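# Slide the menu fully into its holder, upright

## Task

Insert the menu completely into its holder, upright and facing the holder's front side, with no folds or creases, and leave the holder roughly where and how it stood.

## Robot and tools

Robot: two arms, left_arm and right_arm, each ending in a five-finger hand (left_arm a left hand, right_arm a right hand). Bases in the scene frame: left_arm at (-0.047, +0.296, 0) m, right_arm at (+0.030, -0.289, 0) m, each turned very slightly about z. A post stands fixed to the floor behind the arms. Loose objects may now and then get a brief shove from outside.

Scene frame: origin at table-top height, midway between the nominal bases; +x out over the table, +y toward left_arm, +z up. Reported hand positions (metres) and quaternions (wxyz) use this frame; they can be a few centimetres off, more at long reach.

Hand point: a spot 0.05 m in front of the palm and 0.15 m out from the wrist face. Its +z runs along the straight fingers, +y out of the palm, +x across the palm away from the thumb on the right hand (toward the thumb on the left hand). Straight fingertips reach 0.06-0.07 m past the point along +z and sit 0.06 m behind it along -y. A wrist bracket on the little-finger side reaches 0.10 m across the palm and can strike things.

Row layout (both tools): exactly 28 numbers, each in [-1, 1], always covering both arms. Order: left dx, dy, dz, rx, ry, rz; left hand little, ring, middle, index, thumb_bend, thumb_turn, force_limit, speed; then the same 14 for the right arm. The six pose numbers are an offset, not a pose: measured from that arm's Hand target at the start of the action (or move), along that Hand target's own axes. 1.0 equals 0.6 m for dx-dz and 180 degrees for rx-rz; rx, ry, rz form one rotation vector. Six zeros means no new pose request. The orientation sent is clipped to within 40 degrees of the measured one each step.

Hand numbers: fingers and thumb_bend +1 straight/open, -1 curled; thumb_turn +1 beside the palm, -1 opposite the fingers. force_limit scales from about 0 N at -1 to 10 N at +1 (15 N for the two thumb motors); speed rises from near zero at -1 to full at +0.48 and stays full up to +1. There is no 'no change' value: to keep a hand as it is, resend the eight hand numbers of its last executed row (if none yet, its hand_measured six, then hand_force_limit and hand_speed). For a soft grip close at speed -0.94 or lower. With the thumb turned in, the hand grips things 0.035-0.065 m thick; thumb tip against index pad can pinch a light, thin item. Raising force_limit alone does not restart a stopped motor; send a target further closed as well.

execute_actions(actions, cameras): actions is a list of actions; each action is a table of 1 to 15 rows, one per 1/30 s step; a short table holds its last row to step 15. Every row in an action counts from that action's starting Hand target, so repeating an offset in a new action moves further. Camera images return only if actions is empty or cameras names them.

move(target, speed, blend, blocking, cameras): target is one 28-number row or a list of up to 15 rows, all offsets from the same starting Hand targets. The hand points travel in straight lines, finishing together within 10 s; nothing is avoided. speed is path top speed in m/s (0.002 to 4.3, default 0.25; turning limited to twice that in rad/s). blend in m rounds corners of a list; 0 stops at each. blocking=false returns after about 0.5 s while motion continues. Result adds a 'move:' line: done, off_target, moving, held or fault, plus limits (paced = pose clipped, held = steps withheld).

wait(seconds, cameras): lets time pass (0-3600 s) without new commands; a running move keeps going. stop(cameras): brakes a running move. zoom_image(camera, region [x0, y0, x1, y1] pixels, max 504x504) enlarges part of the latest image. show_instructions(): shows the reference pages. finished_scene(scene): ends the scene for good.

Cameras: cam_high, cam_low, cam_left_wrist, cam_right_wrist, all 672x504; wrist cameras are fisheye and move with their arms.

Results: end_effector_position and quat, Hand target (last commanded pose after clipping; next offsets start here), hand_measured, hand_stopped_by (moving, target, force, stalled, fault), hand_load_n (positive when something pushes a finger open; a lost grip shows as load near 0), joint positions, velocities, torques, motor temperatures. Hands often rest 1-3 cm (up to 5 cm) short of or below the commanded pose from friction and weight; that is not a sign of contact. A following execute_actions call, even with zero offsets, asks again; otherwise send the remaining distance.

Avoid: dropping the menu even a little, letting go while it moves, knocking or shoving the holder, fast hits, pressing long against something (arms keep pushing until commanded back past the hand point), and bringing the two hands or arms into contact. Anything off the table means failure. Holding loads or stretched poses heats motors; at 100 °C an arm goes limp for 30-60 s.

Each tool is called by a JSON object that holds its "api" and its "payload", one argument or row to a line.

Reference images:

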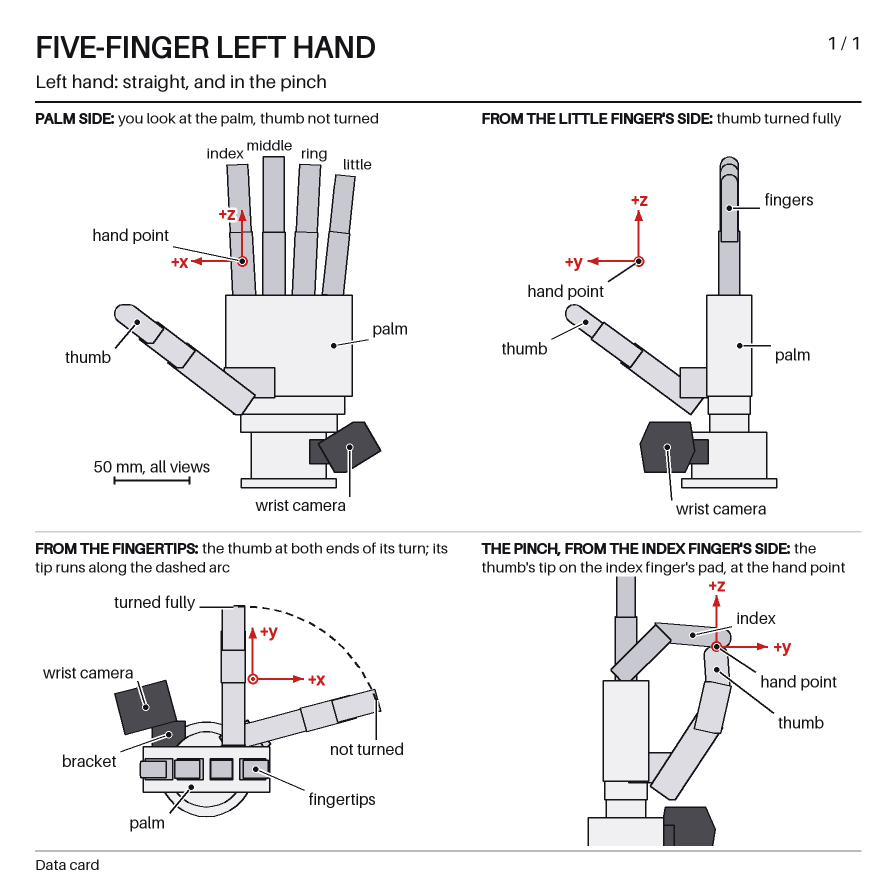

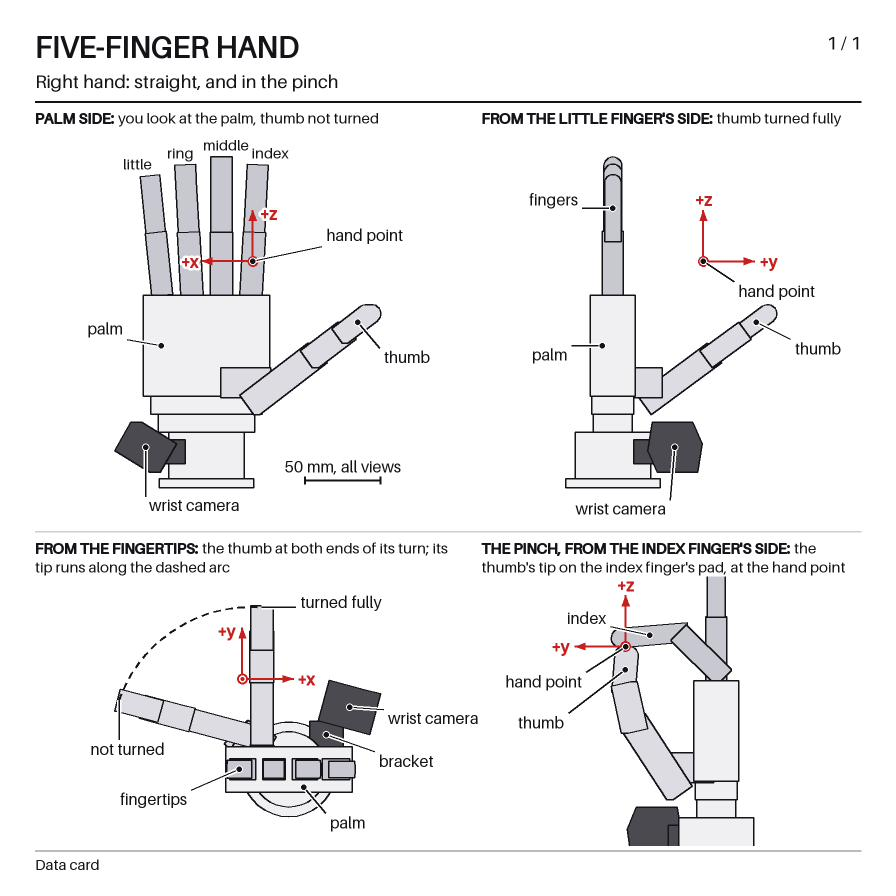

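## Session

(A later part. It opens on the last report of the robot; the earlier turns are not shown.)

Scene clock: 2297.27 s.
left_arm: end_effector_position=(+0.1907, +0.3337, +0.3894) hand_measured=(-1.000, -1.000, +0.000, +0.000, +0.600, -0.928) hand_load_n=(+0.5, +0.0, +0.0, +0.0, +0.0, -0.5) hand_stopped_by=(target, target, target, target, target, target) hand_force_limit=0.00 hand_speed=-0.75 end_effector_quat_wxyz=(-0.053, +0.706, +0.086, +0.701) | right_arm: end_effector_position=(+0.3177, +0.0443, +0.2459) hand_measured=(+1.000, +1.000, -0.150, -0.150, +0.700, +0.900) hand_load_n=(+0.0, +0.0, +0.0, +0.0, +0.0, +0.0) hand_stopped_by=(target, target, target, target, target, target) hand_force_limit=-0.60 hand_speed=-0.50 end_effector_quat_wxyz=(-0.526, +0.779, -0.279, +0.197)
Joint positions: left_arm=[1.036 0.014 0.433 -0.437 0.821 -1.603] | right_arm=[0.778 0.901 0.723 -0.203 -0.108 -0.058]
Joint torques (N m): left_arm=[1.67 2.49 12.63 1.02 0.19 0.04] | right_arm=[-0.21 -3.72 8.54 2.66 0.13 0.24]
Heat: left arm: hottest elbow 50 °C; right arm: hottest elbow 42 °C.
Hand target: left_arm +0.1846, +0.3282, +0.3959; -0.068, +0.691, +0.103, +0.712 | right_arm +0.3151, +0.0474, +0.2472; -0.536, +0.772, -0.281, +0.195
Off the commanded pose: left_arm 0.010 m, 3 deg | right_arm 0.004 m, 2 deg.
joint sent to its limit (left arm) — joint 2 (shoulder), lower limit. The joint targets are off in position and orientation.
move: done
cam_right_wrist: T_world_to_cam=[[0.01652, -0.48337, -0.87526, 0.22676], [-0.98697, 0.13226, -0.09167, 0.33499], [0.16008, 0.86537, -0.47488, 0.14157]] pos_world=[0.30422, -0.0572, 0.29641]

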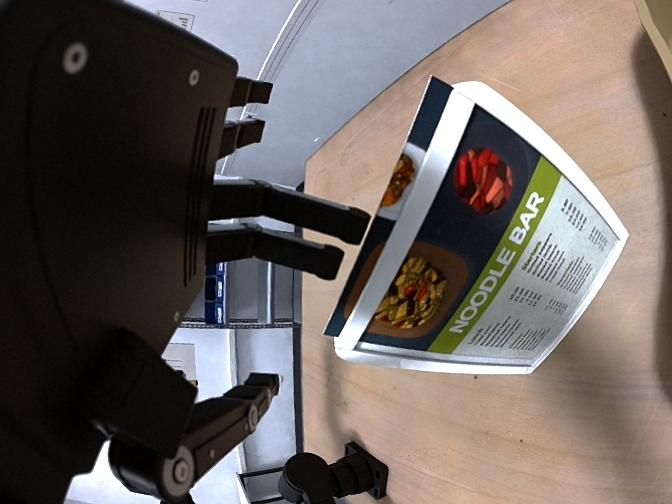

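{"api": "move", "payload": {
  "target": [0,0,0,0,0,0,-1,-1,0.0,0.0,0.6,-0.928,0,-0.75,0.0,0.0083,0.0,0,0,0,1,1,-0.15,-0.15,0.7,0.9,-0.6,-0.5],
  "speed": 0.02,
  "cameras": ["cam_right_wrist","cam_high","cam_low"]
}}

{"api": "zoom_image", "payload": {
  "camera": "cam_right_wrist",
  "region": [300, 180, 420, 300]
}}

{"api": "zoom_image", "payload": {
  "camera": "cam_low",
  "region": [215, 175, 255, 215]
}}

Scene clock: 2303.17 s.
left_arm: end_effector_position=(+0.1907, +0.3337, +0.3894) hand_measured=(-1.000, -1.000, +0.000, +0.000, +0.600, -0.928) hand_load_n=(+0.0, +0.0, +0.0, +0.0, +0.0, +0.0) hand_stopped_by=(target, target, target, target, target, target) hand_force_limit=0.00 hand_speed=-0.75 end_effector_quat_wxyz=(-0.053, +0.706, +0.086, +0.701) | right_arm: end_effector_position=(+0.3161, +0.0428, +0.2400) hand_measured=(+1.000, +1.000, -0.150, -0.150, +0.700, +0.900) hand_load_n=(-0.5, +0.0, +0.0, +0.0, +0.0, -0.5) hand_stopped_by=(target, target, target, target, target, target) hand_force_limit=-0.60 hand_speed=-0.50 end_effector_quat_wxyz=(-0.525, +0.780, -0.280, +0.197)
Joint positions: left_arm=[1.036 0.014 0.433 -0.437 0.821 -1.603] | right_arm=[0.778 0.898 0.707 -0.192 -0.108 -0.058]
Joint torques (N m): left_arm=[1.61 2.43 12.63 1.01 0.18 0.05] | right_arm=[-0.32 -3.6 8.62 2.73 0.1 0.23]
Motor temperatures (°C): left_arm=[27 27 50 25 24 25] | right_arm=[27 27 41 25 23 25]
Heat: left arm: hottest elbow 50 °C; right arm: hottest elbow 41 °C.
Hand target: left_arm +0.1846, +0.3282, +0.3959; -0.068, +0.691, +0.103, +0.712 | right_arm +0.3140, +0.0460, +0.2424; -0.536, +0.772, -0.281, +0.195
Off the commanded pose: left_arm 0.010 m, 3 deg | right_arm 0.005 m, 2 deg.
joint sent to its limit (left arm) — joint 2 (shoulder), lower limit. The joint targets are off in position and orientation.
move: done
cam_right_wrist: T_world_to_cam=[[0.01513, -0.48472, -0.87454, 0.22125], [-0.9871, 0.13216, -0.09033, 0.33282], [0.15937, 0.86463, -0.47647, 0.14094]] pos_world=[0.30272, -0.05861, 0.29071]
Images, in order (width x height): cam_high 672x504, cam_low 672x504, cam_right_wrist 672x504.

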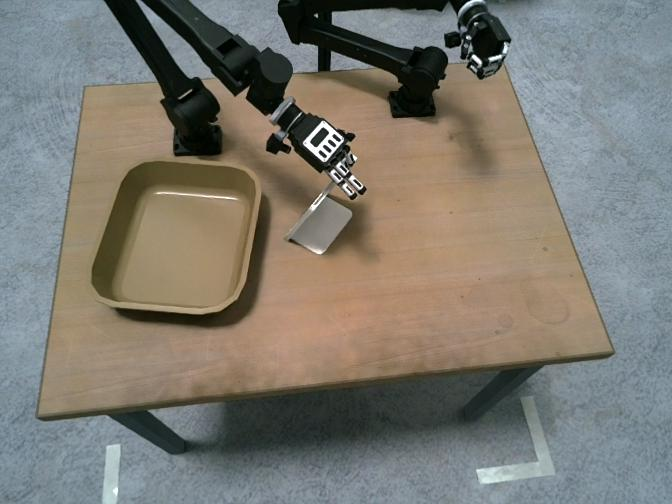

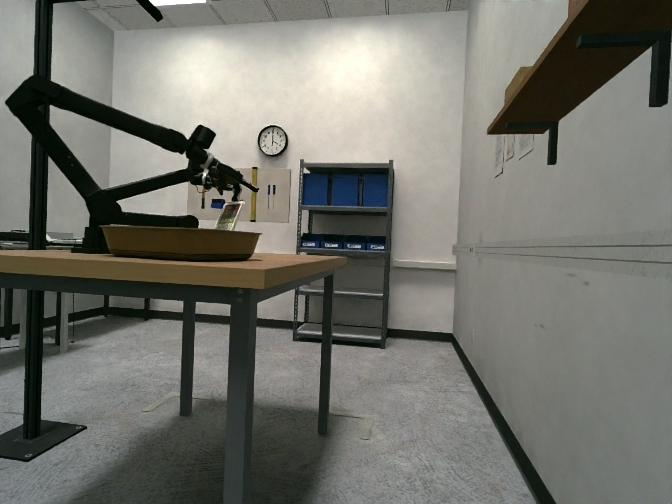

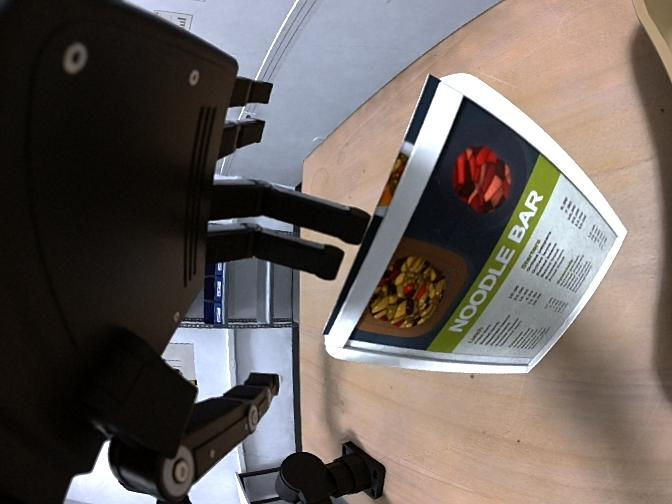

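Scaled by 4.200 from the camera's image (finer frame: 960x720).

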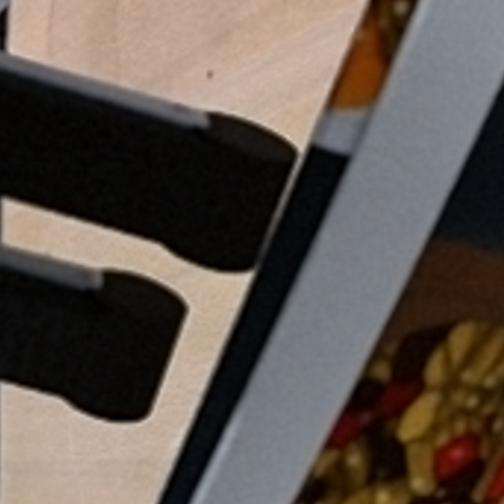

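Scaled by 12.600 from the camera's image (finer frame: 960x720).

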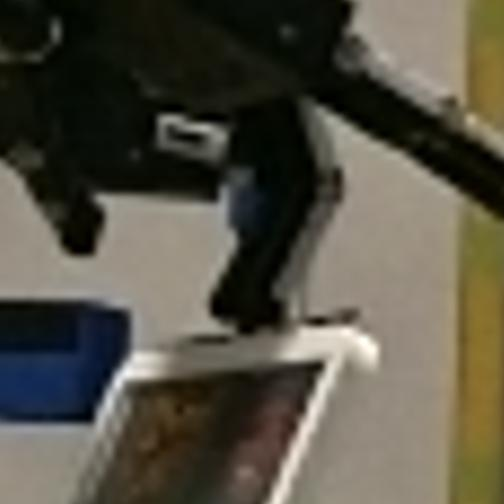

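{"api": "zoom_image", "payload": {
  "camera": "cam_right_wrist",
  "region": [500, 310, 570, 385]
}}

{"api": "zoom_image", "payload": {
  "camera": "cam_right_wrist",
  "region": [590, 210, 640, 270]
}}

{"api": "zoom_image", "payload": {
  "camera": "cam_right_wrist",
  "region": [310, 60, 480, 380]
}}

Scaled by 6.720 from the camera's image (finer frame: 960x720).

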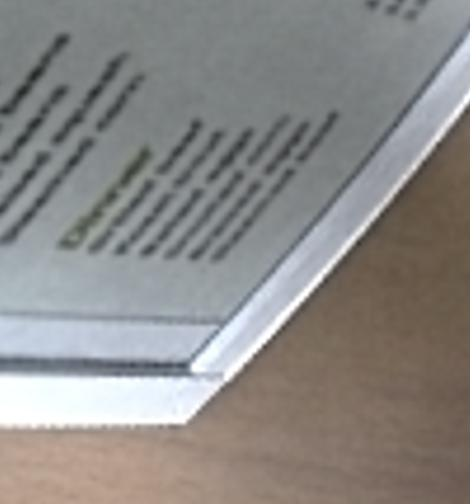

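Scaled by 8.400 from the camera's image (finer frame: 960x720).

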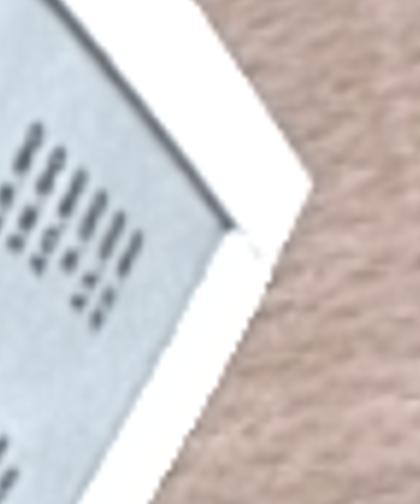

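Scaled by 1.575 from the camera's image (finer frame: 960x720).

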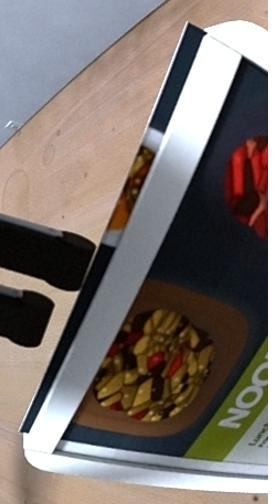

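{"api": "move", "payload": {
  "target": [0,0,0,0,0,0,-1,-1,0.0,0.0,0.6,-0.928,0,-0.75,0.0,0.0067,0.0,0,0,0,1,1,-0.15,-0.15,0.7,0.9,-0.6,-0.5],
  "speed": 0.02,
  "cameras": ["cam_right_wrist","cam_high"]
}}

{"api": "zoom_image", "payload": {
  "camera": "cam_right_wrist",
  "region": [300, 60, 480, 380]
}}

{"api": "zoom_image", "payload": {
  "camera": "cam_high",
  "region": [270, 130, 410, 260]
}}

Scene clock: 2314.17 s.
left_arm: end_effector_position=(+0.1907, +0.3337, +0.3894) hand_measured=(-1.000, -1.000, +0.000, +0.000, +0.600, -0.928) hand_load_n=(+0.0, +0.0, +0.0, +0.0, +0.0, +0.0) hand_stopped_by=(target, target, target, target, target, target) hand_force_limit=0.00 hand_speed=-0.75 end_effector_quat_wxyz=(-0.053, +0.706, +0.086, +0.701) | right_arm: end_effector_position=(+0.3150, +0.0418, +0.2365) hand_measured=(+1.000, +1.000, -0.150, -0.150, +0.700, +0.900) hand_load_n=(+0.0, +0.0, +0.0, +0.0, +0.0, -0.5) hand_stopped_by=(target, target, target, target, target, target) hand_force_limit=-0.60 hand_speed=-0.50 end_effector_quat_wxyz=(-0.525, +0.780, -0.280, +0.197)
Joint positions: left_arm=[1.036 0.014 0.433 -0.437 0.821 -1.603] | right_arm=[0.778 0.896 0.697 -0.185 -0.108 -0.058]
Joint torques (N m): left_arm=[1.61 2.49 12.64 1.02 0.18 0.04] | right_arm=[-0.26 -3.9 8.61 2.74 0.11 0.22]
Heat: left arm: hottest elbow 50 °C; right arm: hottest elbow 39 °C.
Hand target: left_arm +0.1846, +0.3282, +0.3959; -0.068, +0.691, +0.103, +0.712 | right_arm +0.3131, +0.0450, +0.2389; -0.536, +0.772, -0.281, +0.195
Off the commanded pose: left_arm 0.010 m, 3 deg | right_arm 0.004 m, 2 deg.
joint sent to its limit (left arm) — joint 2 (shoulder), lower limit. The joint targets are off in position and orientation.
move: done
cam_right_wrist: T_world_to_cam=[[0.01492, -0.48493, -0.87443, 0.21774], [-0.98714, 0.13208, -0.09009, 0.33138], [0.15918, 0.86452, -0.47672, 0.14045]] pos_world=[0.30152, -0.05961, 0.28721]
Images, in order (width x height): cam_high 672x504, cam_right_wrist 672x504.

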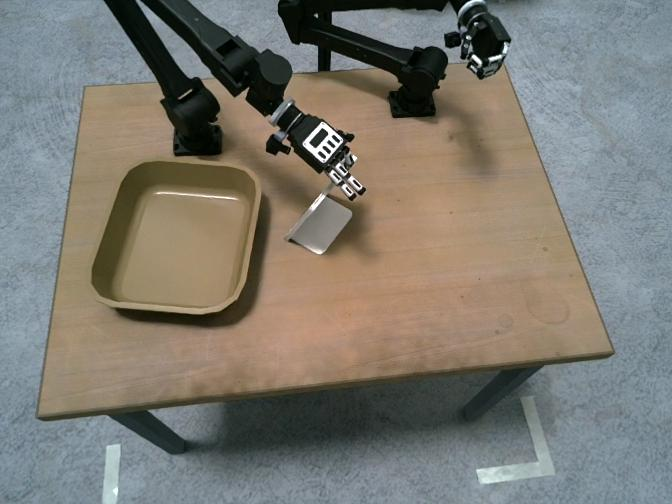

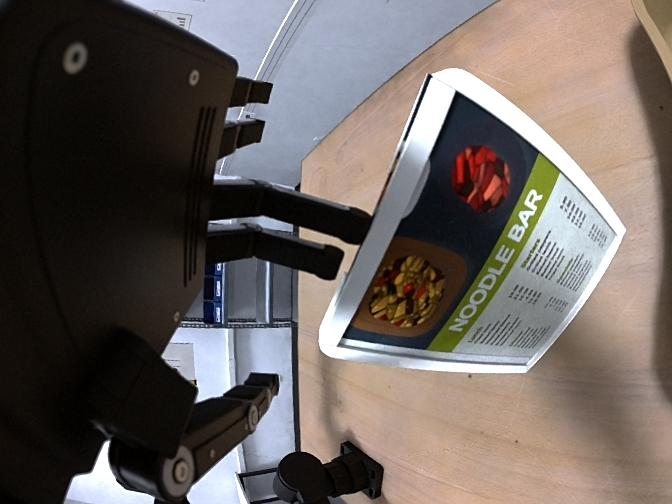

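Scaled by 1.575 from the camera's image (finer frame: 960x720).

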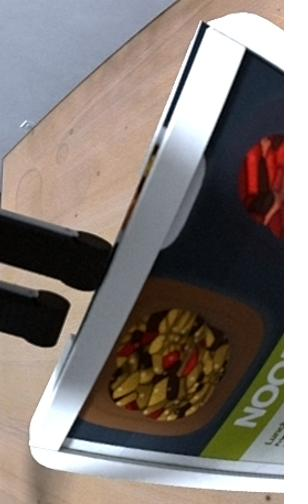

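Scaled by 3.600 from the camera's image (finer frame: 960x720).

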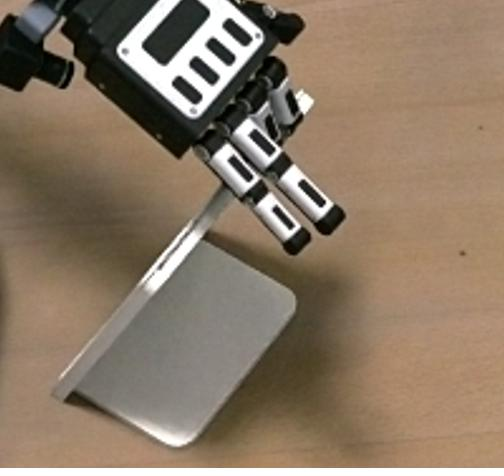

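{"api": "move", "payload": {
  "target": [0,0,0,0,0,0,-1,-1,0.0,0.0,0.6,-0.928,0,-0.75,0.0,0.0058,0.0,0,0,0,1,1,-0.15,-0.15,0.7,0.9,-0.6,-0.5],
  "speed": 0.02,
  "cameras": ["cam_right_wrist","cam_low"]
}}

{"api": "zoom_image", "payload": {
  "camera": "cam_right_wrist",
  "region": [300, 60, 480, 380]
}}

{"api": "zoom_image", "payload": {
  "camera": "cam_right_wrist",
  "region": [500, 200, 640, 385]
}}

{"api": "zoom_image", "payload": {
  "camera": "cam_low",
  "region": [215, 175, 255, 215]
}}

Scene clock: 2324.57 s.
left_arm: end_effector_position=(+0.1907, +0.3337, +0.3894) hand_measured=(-1.000, -1.000, +0.000, +0.000, +0.600, -0.928) hand_load_n=(+0.0, +0.0, +0.0, +0.0, +0.0, +0.0) hand_stopped_by=(target, target, target, target, target, target) hand_force_limit=0.00 hand_speed=-0.75 end_effector_quat_wxyz=(-0.053, +0.706, +0.086, +0.701) | right_arm: end_effector_position=(+0.3147, +0.0415, +0.2354) hand_measured=(+1.000, +1.000, -0.150, -0.150, +0.700, +0.900) hand_load_n=(+0.5, +0.0, +0.0, +0.0, +0.0, -0.5) hand_stopped_by=(target, target, target, target, target, target) hand_force_limit=-0.60 hand_speed=-0.50 end_effector_quat_wxyz=(-0.527, +0.778, -0.279, +0.198)
Joint positions: left_arm=[1.036 0.014 0.433 -0.437 0.821 -1.603] | right_arm=[0.778 0.893 0.689 -0.174 -0.108 -0.058]
Joint torques (N m): left_arm=[1.61 2.49 12.64 1.02 0.18 0.05] | right_arm=[-0.21 -3.6 8.4 2.62 0.07 0.23]
Heat: left arm: hottest elbow 50 °C; right arm: hottest elbow 38 °C.
Hand target: left_arm +0.1846, +0.3282, +0.3959; -0.068, +0.691, +0.103, +0.712 | right_arm +0.3123, +0.0440, +0.2356; -0.536, +0.772, -0.281, +0.195
Off the commanded pose: left_arm 0.010 m, 3 deg | right_arm 0.003 m, 1 deg.
joint sent to its limit (left arm) — joint 2 (shoulder), lower limit. The joint targets are off in position and orientation.
move: done
cam_right_wrist: T_world_to_cam=[[0.01858, -0.48152, -0.87624, 0.21582], [-0.98675, 0.13245, -0.09371, 0.33177], [0.16118, 0.86637, -0.47268, 0.1386]] pos_world=[0.30102, -0.0601, 0.28571]
Images, in order (width x height): cam_low 672x504, cam_right_wrist 672x504.

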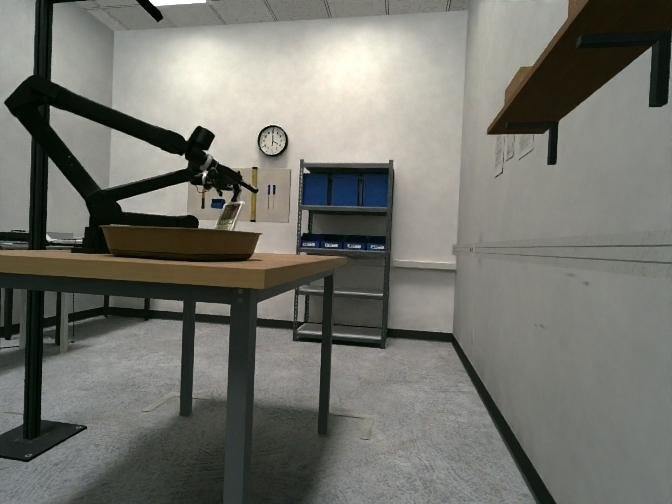

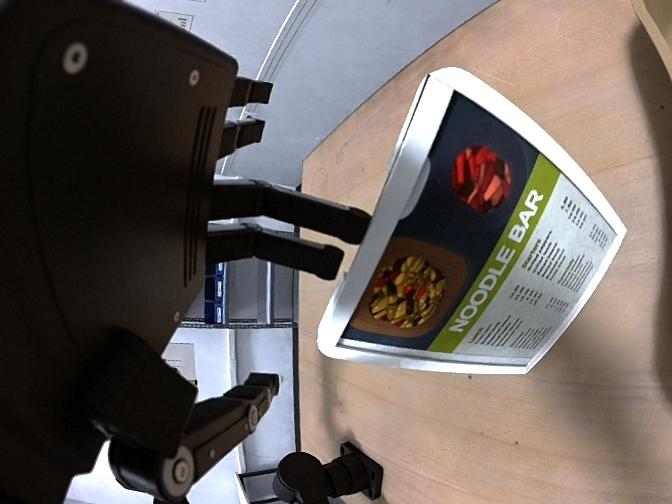

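Scaled by 1.575 from the camera's image (finer frame: 960x720).

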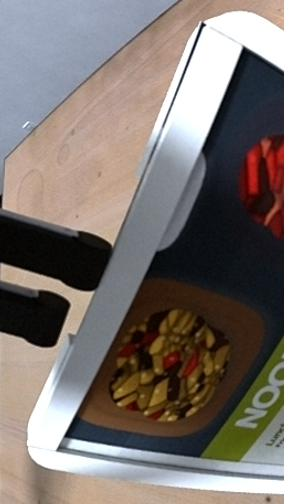

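Scaled by 2.724 from the camera's image (finer frame: 960x720).

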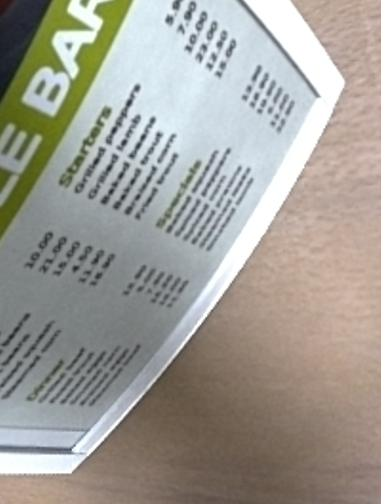

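Scaled by 12.600 from the camera's image (finer frame: 960x720).

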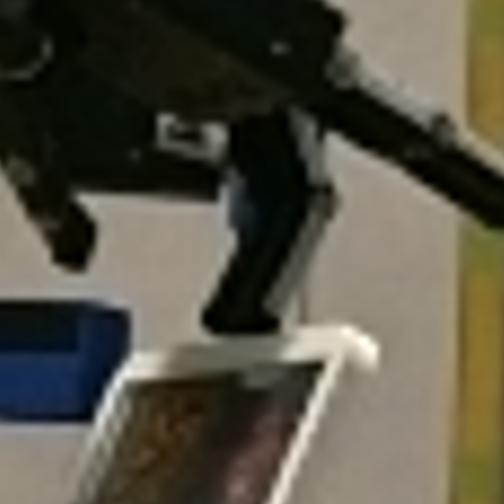

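{"api": "move", "payload": {
  "target": [0,0,0,0,0,0,-1,-1,0.0,0.0,0.6,-0.928,0,-0.75,0.0,-0.075,0.0,0,0,0,1,1,-0.15,-0.15,0.7,0.9,-0.6,-0.5],
  "speed": 0.06,
  "cameras": ["cam_right_wrist","cam_low","cam_high"]
}}

{"api": "zoom_image", "payload": {
  "camera": "cam_right_wrist",
  "region": [310, 70, 490, 390]
}}

{"api": "zoom_image", "payload": {
  "camera": "cam_low",
  "region": [215, 175, 255, 215]
}}

{"api": "zoom_image", "payload": {
  "camera": "cam_high",
  "region": [270, 130, 410, 260]
}}

Scene clock: 2333.47 s.
left_arm: end_effector_position=(+0.1907, +0.3337, +0.3894) hand_measured=(-1.000, -1.000, +0.000, +0.000, +0.600, -0.928) hand_load_n=(+0.0, +0.0, +0.0, +0.0, +0.0, +0.0) hand_stopped_by=(target, target, target, target, target, target) hand_force_limit=0.00 hand_speed=-0.75 end_effector_quat_wxyz=(-0.053, +0.706, +0.086, +0.701) | right_arm: end_effector_position=(+0.3176, +0.0457, +0.2535) hand_measured=(+1.000, +1.000, -0.150, -0.150, +0.700, +0.900) hand_load_n=(+0.0, +0.0, +0.0, +0.0, +0.0, +0.0) hand_stopped_by=(target, target, target, target, target, target) hand_force_limit=-0.60 hand_speed=-0.50 end_effector_quat_wxyz=(-0.523, +0.780, -0.284, +0.194)
Joint positions: left_arm=[1.036 0.014 0.433 -0.437 0.821 -1.603] | right_arm=[0.78 0.903 0.749 -0.235 -0.105 -0.049]
Joint torques (N m): left_arm=[1.61 2.49 12.63 1.02 0.18 0.05] | right_arm=[0.09 -2.49 13.85 1.35 0.12 0.24]
Heat: left arm: hottest elbow 50 °C; right arm: hottest elbow 38 °C.
Hand target: left_arm +0.1846, +0.3282, +0.3959; -0.068, +0.691, +0.103, +0.712 | right_arm +0.3224, +0.0561, +0.2776; -0.536, +0.772, -0.281, +0.195
Off the commanded pose: left_arm 0.010 m, 3 deg | right_arm 0.027 m, 2 deg.
joint sent to its limit (left arm) — joint 2 (shoulder), lower limit. The joint targets are off in position and orientation.
move: off_target (right_arm)
cam_right_wrist: T_world_to_cam=[[0.0043, -0.48444, -0.87482, 0.23791], [-0.9875, 0.13575, -0.08003, 0.33231], [0.15753, 0.86423, -0.4778, 0.14549]] pos_world=[0.30422, -0.0556, 0.30423]
Images, in order (width x height): cam_high 672x504, cam_low 672x504, cam_right_wrist 672x504.

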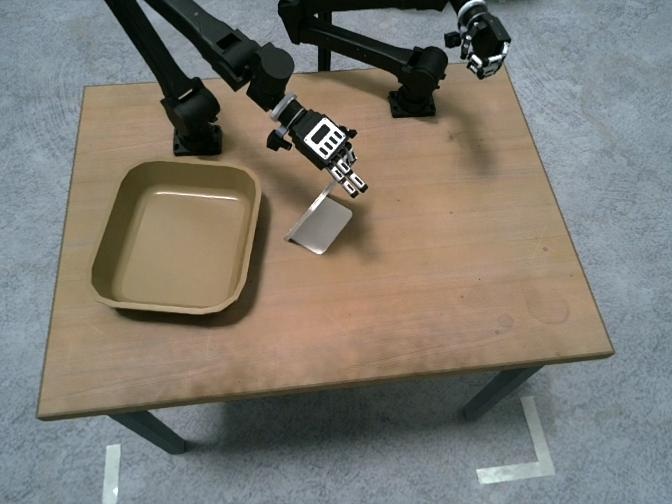

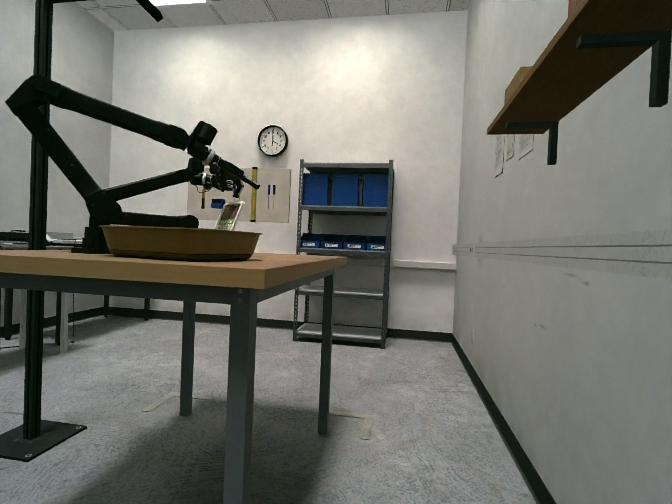

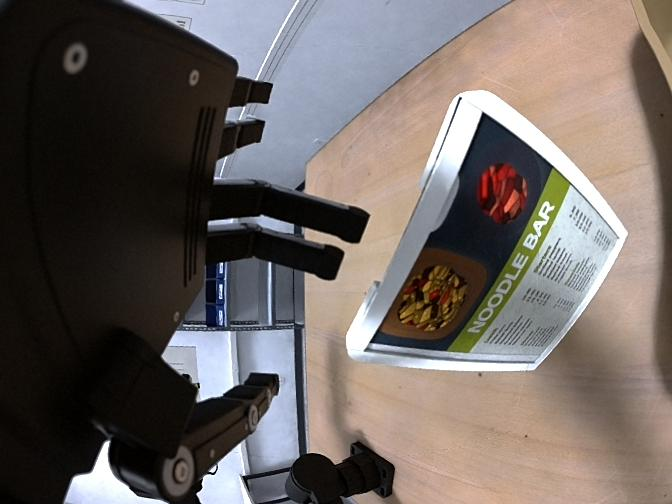

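Scaled by 1.575 from the camera's image (finer frame: 960x720).

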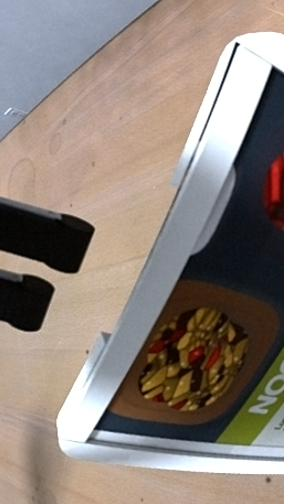

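Scaled by 12.600 from the camera's image (finer frame: 960x720).

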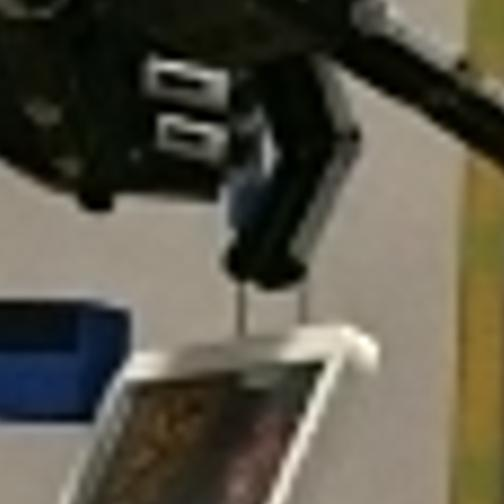

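Scaled by 3.600 from the camera's image (finer frame: 960x720).

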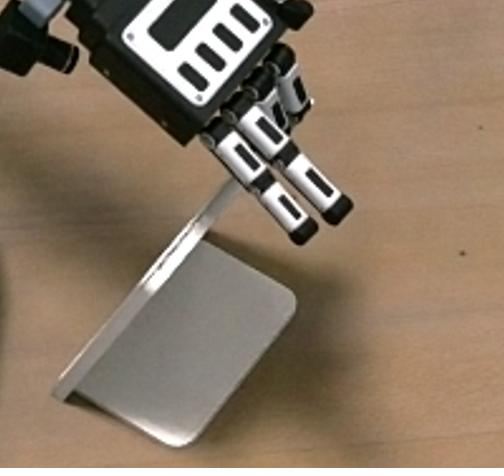

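{"api": "zoom_image", "payload": {
  "camera": "cam_right_wrist",
  "region": [340, 260, 440, 380]
}}

{"api": "zoom_image", "payload": {
  "camera": "cam_right_wrist",
  "region": [410, 80, 510, 220]
}}

{"api": "zoom_image", "payload": {
  "camera": "cam_right_wrist",
  "region": [500, 200, 640, 385]
}}

Scaled by 4.200 from the camera's image (finer frame: 960x720).

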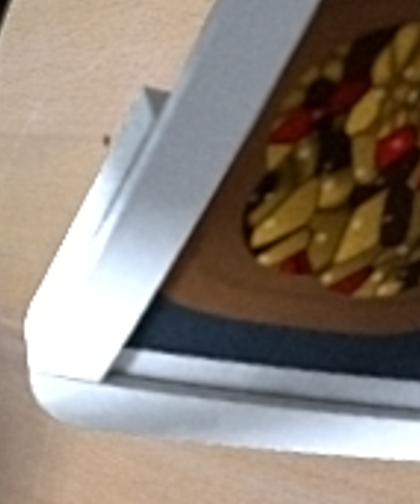

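Scaled by 3.600 from the camera's image (finer frame: 960x720).

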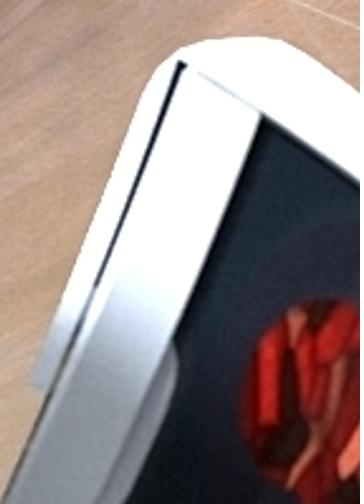

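Scaled by 2.724 from the camera's image (finer frame: 960x720).

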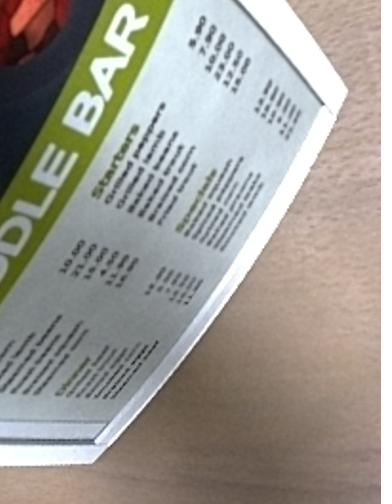

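{"api": "move", "payload": {
  "target": [0,0,0,0,0,0,-1,-1,0.0,0.0,0.6,-0.928,0,-0.75,0.0,0.064,0.006,0,0,0,1,1,-0.15,-0.15,0.7,0.9,-0.6,-0.5],
  "speed": 0.05,
  "cameras": ["cam_right_wrist","cam_low"]
}}

{"api": "zoom_image", "payload": {
  "camera": "cam_right_wrist",
  "region": [310, 60, 490, 380]
}}

{"api": "zoom_image", "payload": {
  "camera": "cam_low",
  "region": [215, 175, 255, 215]
}}

Scene clock: 2357.43 s.
left_arm: end_effector_position=(+0.1907, +0.3337, +0.3894) hand_measured=(-1.000, -1.000, +0.000, +0.000, +0.600, -0.928) hand_load_n=(+0.0, +0.0, +0.0, +0.0, +0.0, +0.0) hand_stopped_by=(target, target, target, target, target, target) hand_force_limit=0.00 hand_speed=-0.75 end_effector_quat_wxyz=(-0.053, +0.706, +0.086, +0.701) | right_arm: end_effector_position=(+0.3167, +0.0449, +0.2396) hand_measured=(+1.000, +1.000, -0.150, -0.150, +0.700, +0.900) hand_load_n=(+0.0, +0.0, +0.0, +0.0, +0.0, -0.5) hand_stopped_by=(target, target, target, target, target, target) hand_force_limit=-0.60 hand_speed=-0.50 end_effector_quat_wxyz=(-0.527, +0.777, -0.282, +0.196)
Joint positions: left_arm=[1.036 0.014 0.433 -0.437 0.821 -1.603] | right_arm=[0.78 0.903 0.706 -0.182 -0.105 -0.049]
Joint torques (N m): left_arm=[1.61 2.49 12.63 1.02 0.18 0.05] | right_arm=[-0.26 -3.19 8.77 2.76 0.05 0.24]
Heat: left arm: hottest elbow 50 °C; right arm: hottest elbow 43 °C.
Hand target: left_arm +0.1846, +0.3282, +0.3959; -0.068, +0.691, +0.103, +0.712 | right_arm +0.3159, +0.0484, +0.2403; -0.536, +0.772, -0.281, +0.195
Off the commanded pose: left_arm 0.010 m, 3 deg | right_arm 0.004 m, 1 deg.
joint sent to its limit (left arm) — joint 2 (shoulder), lower limit. The joint targets are off in position and orientation.
move: done
cam_right_wrist: T_world_to_cam=[[0.01111, -0.47809, -0.87824, 0.22377], [-0.98687, 0.13631, -0.08668, 0.33178], [0.16115, 0.86767, -0.4703, 0.13663]] pos_world=[0.30292, -0.05679, 0.28954]
Images, in order (width x height): cam_low 672x504, cam_right_wrist 672x504.

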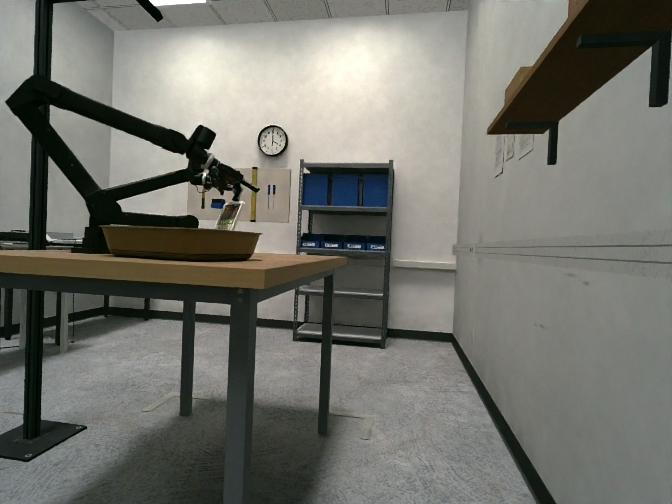

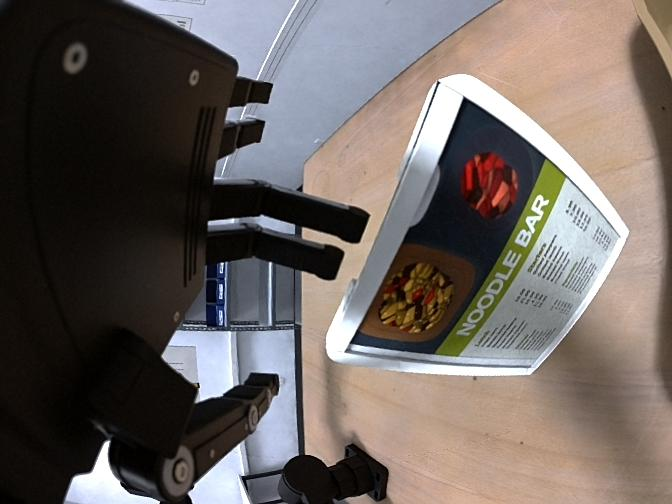

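Scaled by 1.575 from the camera's image (finer frame: 960x720).

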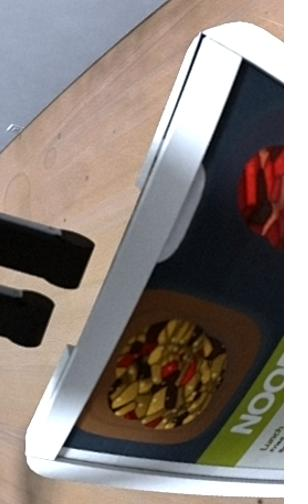

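Scaled by 12.600 from the camera's image (finer frame: 960x720).

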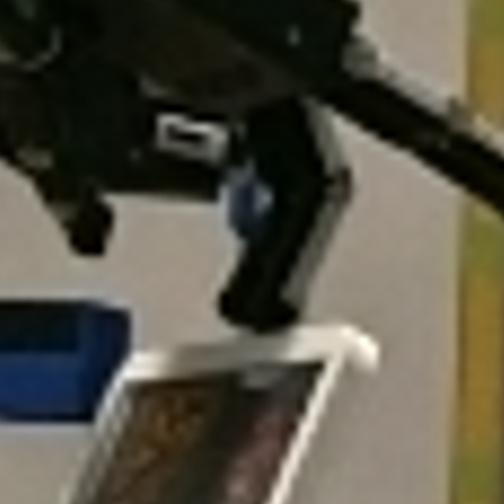

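{"api": "move", "payload": {
  "target": [
    [0,0,0,0,0,0,-1,-1,0.0,0.0,0.6,-0.928,0,-0.75,0.0,0.0083,0.0,0,0,0,1,1,-0.15,-0.15,0.7,0.9,-0.6,-0.5],
    [0,0,0,0,0,0,-1,-1,0.0,0.0,0.6,-0.928,0,-0.75,0.0,0.014,0.0,0,0,0,1,1,-0.15,-0.15,0.7,0.9,-0.6,-0.5]
  ],
  "speed": 0.02,
  "cameras": ["cam_right_wrist","cam_low"]
}}

{"api": "zoom_image", "payload": {
  "camera": "cam_right_wrist",
  "region": [310, 60, 490, 380]
}}

{"api": "zoom_image", "payload": {
  "camera": "cam_low",
  "region": [215, 175, 255, 215]
}}

Scene clock: 2365.63 s.
left_arm: end_effector_position=(+0.1907, +0.3337, +0.3894) hand_measured=(-1.000, -1.000, +0.000, +0.000, +0.600, -0.928) hand_load_n=(+0.0, +0.0, +0.0, -0.5, +0.0, +0.0) hand_stopped_by=(target, target, target, target, target, target) hand_force_limit=0.00 hand_speed=-0.75 end_effector_quat_wxyz=(-0.053, +0.706, +0.086, +0.701) | right_arm: end_effector_position=(+0.3152, +0.0435, +0.2312) hand_measured=(+1.000, +1.000, -0.150, -0.150, +0.700, +0.900) hand_load_n=(+0.5, +0.0, +0.0, +0.0, +0.0, +0.0) hand_stopped_by=(target, target, target, target, target, target) hand_force_limit=-0.60 hand_speed=-0.50 end_effector_quat_wxyz=(-0.526, +0.778, -0.283, +0.195)
Joint positions: left_arm=[1.036 0.014 0.433 -0.437 0.821 -1.603] | right_arm=[0.78 0.903 0.685 -0.163 -0.105 -0.049]
Joint torques (N m): left_arm=[1.61 2.43 12.63 1.02 0.18 0.05] | right_arm=[-0.44 -3.55 8.57 2.74 -0.01 0.23]
Heat: left arm: hottest elbow 50 °C; right arm: hottest elbow 42 °C.
Hand target: left_arm +0.1846, +0.3282, +0.3959; -0.068, +0.691, +0.103, +0.712 | right_arm +0.3140, +0.0462, +0.2325; -0.536, +0.772, -0.281, +0.195
Off the commanded pose: left_arm 0.010 m, 3 deg | right_arm 0.003 m, 1 deg.
joint sent to its limit (left arm) — joint 2 (shoulder), lower limit. The joint targets are off in position and orientation.
move: done
cam_right_wrist: T_world_to_cam=[[0.00941, -0.47964, -0.87741, 0.2161], [-0.98701, 0.13626, -0.08507, 0.32947], [0.16036, 0.86682, -0.47213, 0.13492]] pos_world=[0.30152, -0.05819, 0.28134]
Images, in order (width x height): cam_low 672x504, cam_right_wrist 672x504.

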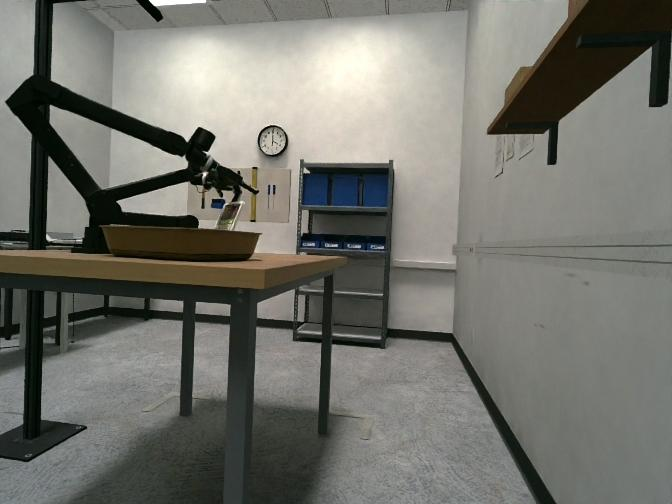

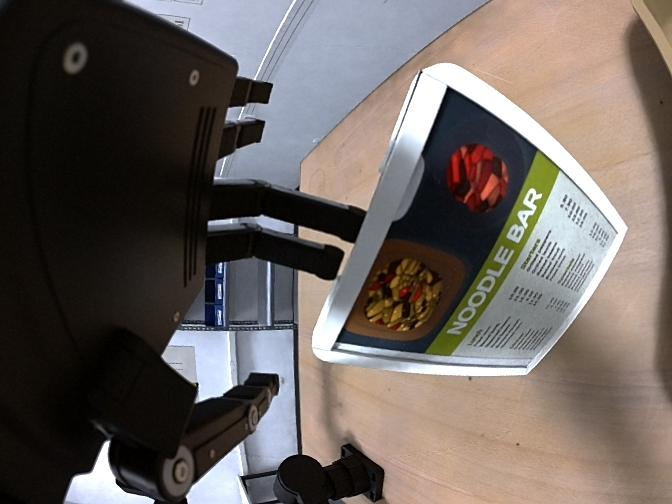

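Scaled by 1.575 from the camera's image (finer frame: 960x720).

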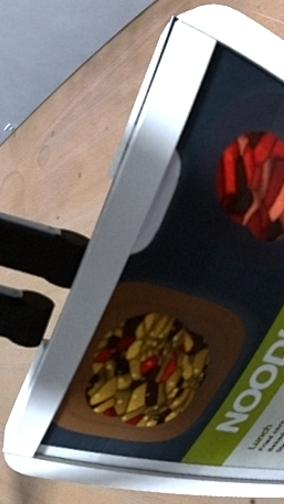

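Scaled by 12.600 from the camera's image (finer frame: 960x720).

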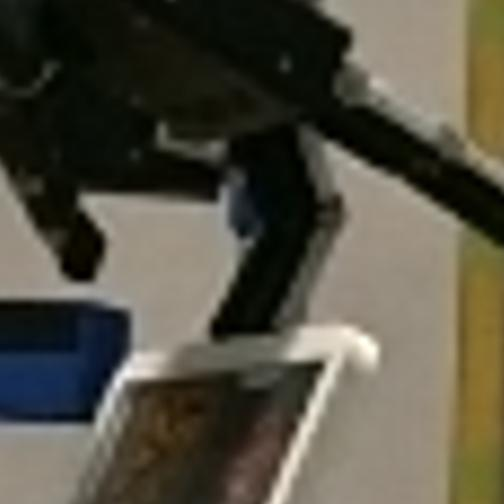

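{"api": "move", "payload": {
  "target": [0,0,0,0,0,0,-1,-1,0.0,0.0,0.6,-0.928,0,-0.75,0.0,-0.082,0.0,0,0,0,1,1,-0.15,-0.15,0.7,0.9,-0.6,-0.5],
  "speed": 0.06,
  "cameras": ["cam_right_wrist","cam_low","cam_high"]
}}

{"api": "zoom_image", "payload": {
  "camera": "cam_right_wrist",
  "region": [340, 260, 440, 380]
}}

{"api": "zoom_image", "payload": {
  "camera": "cam_right_wrist",
  "region": [410, 80, 510, 220]
}}

{"api": "zoom_image", "payload": {
  "camera": "cam_right_wrist",
  "region": [500, 200, 640, 385]
}}

Scene clock: 2375.77 s.
left_arm: end_effector_position=(+0.1907, +0.3337, +0.3894) hand_measured=(-1.000, -1.000, +0.000, +0.000, +0.600, -0.928) hand_load_n=(-0.5, +0.0, +0.0, +0.0, +0.0, +0.0) hand_stopped_by=(target, target, target, target, target, target) hand_force_limit=0.00 hand_speed=-0.75 end_effector_quat_wxyz=(-0.053, +0.706, +0.086, +0.701) | right_arm: end_effector_position=(+0.3208, +0.0485, +0.2546) hand_measured=(+1.000, +1.000, -0.150, -0.150, +0.700, +0.900) hand_load_n=(+0.0, +0.0, +0.0, +0.0, +0.0, +0.0) hand_stopped_by=(target, target, target, target, target, target) hand_force_limit=-0.60 hand_speed=-0.50 end_effector_quat_wxyz=(-0.522, +0.781, -0.280, +0.196)
Joint positions: left_arm=[1.036 0.014 0.433 -0.437 0.821 -1.603] | right_arm=[0.782 0.916 0.759 -0.232 -0.104 -0.058]
Joint torques (N m): left_arm=[1.61 2.55 12.64 1.02 0.19 0.04] | right_arm=[0.03 -2.67 13.7 1.33 0.13 0.25]
Heat: left arm: hottest elbow 50 °C; right arm: hottest elbow 40 °C.
Hand target: left_arm +0.1846, +0.3282, +0.3959; -0.068, +0.691, +0.103, +0.712 | right_arm +0.3251, +0.0593, +0.2785; -0.536, +0.772, -0.281, +0.195
Off the commanded pose: left_arm 0.010 m, 3 deg | right_arm 0.027 m, 2 deg.
joint sent to its limit (left arm) — joint 2 (shoulder), lower limit. The joint targets are off in position and orientation.
move: off_target (right_arm)
cam_right_wrist: T_world_to_cam=[[0.01232, -0.48939, -0.87198, 0.23721], [-0.98738, 0.13173, -0.08787, 0.33744], [0.15787, 0.86206, -0.48159, 0.14413]] pos_world=[0.30751, -0.05261, 0.3059]
Images, in order (width x height): cam_high 672x504, cam_low 672x504, cam_right_wrist 672x504.

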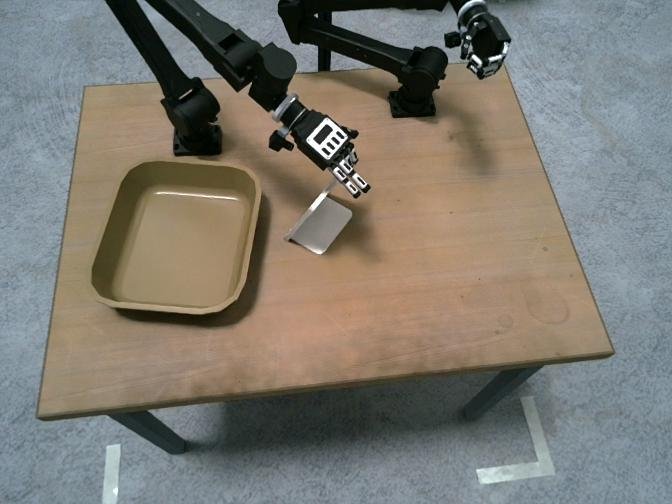

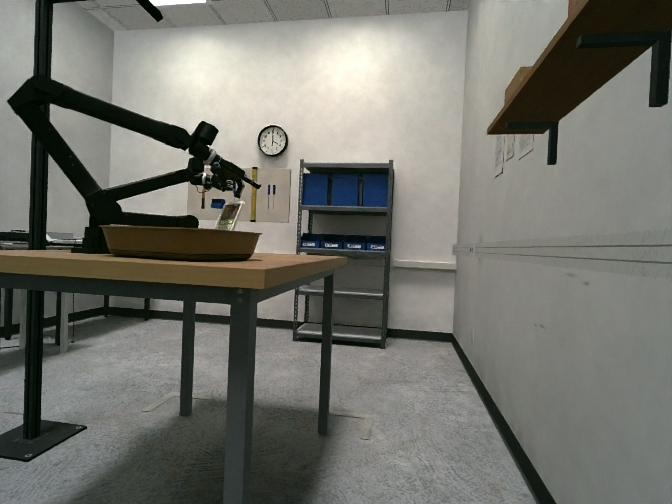

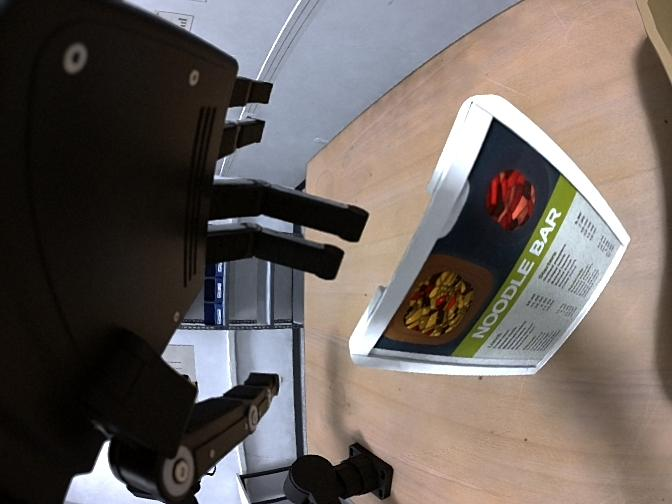

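Scaled by 4.200 from the camera's image (finer frame: 960x720).

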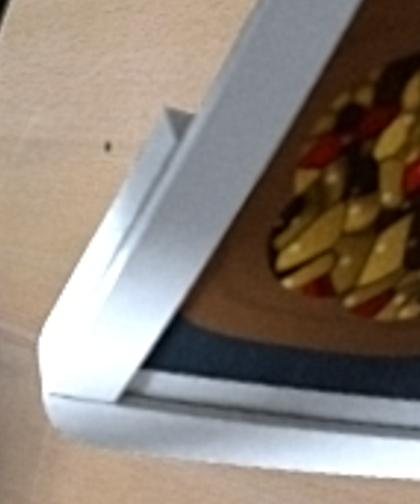

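Scaled by 3.600 from the camera's image (finer frame: 960x720).

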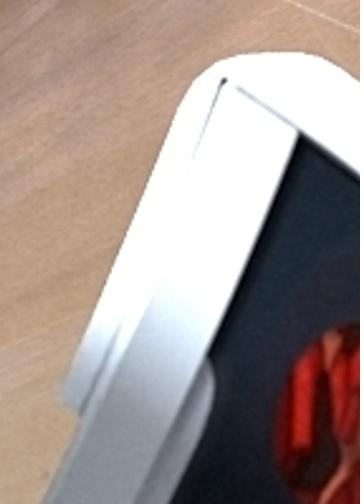

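Scaled by 2.724 from the camera's image (finer frame: 960x720).

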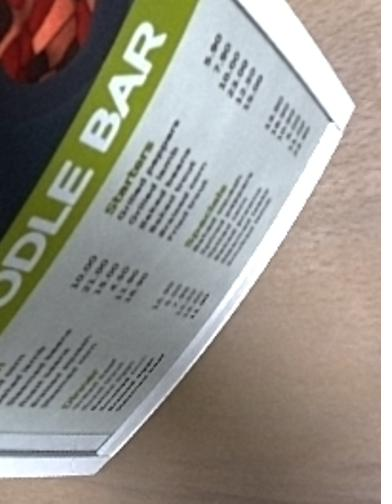

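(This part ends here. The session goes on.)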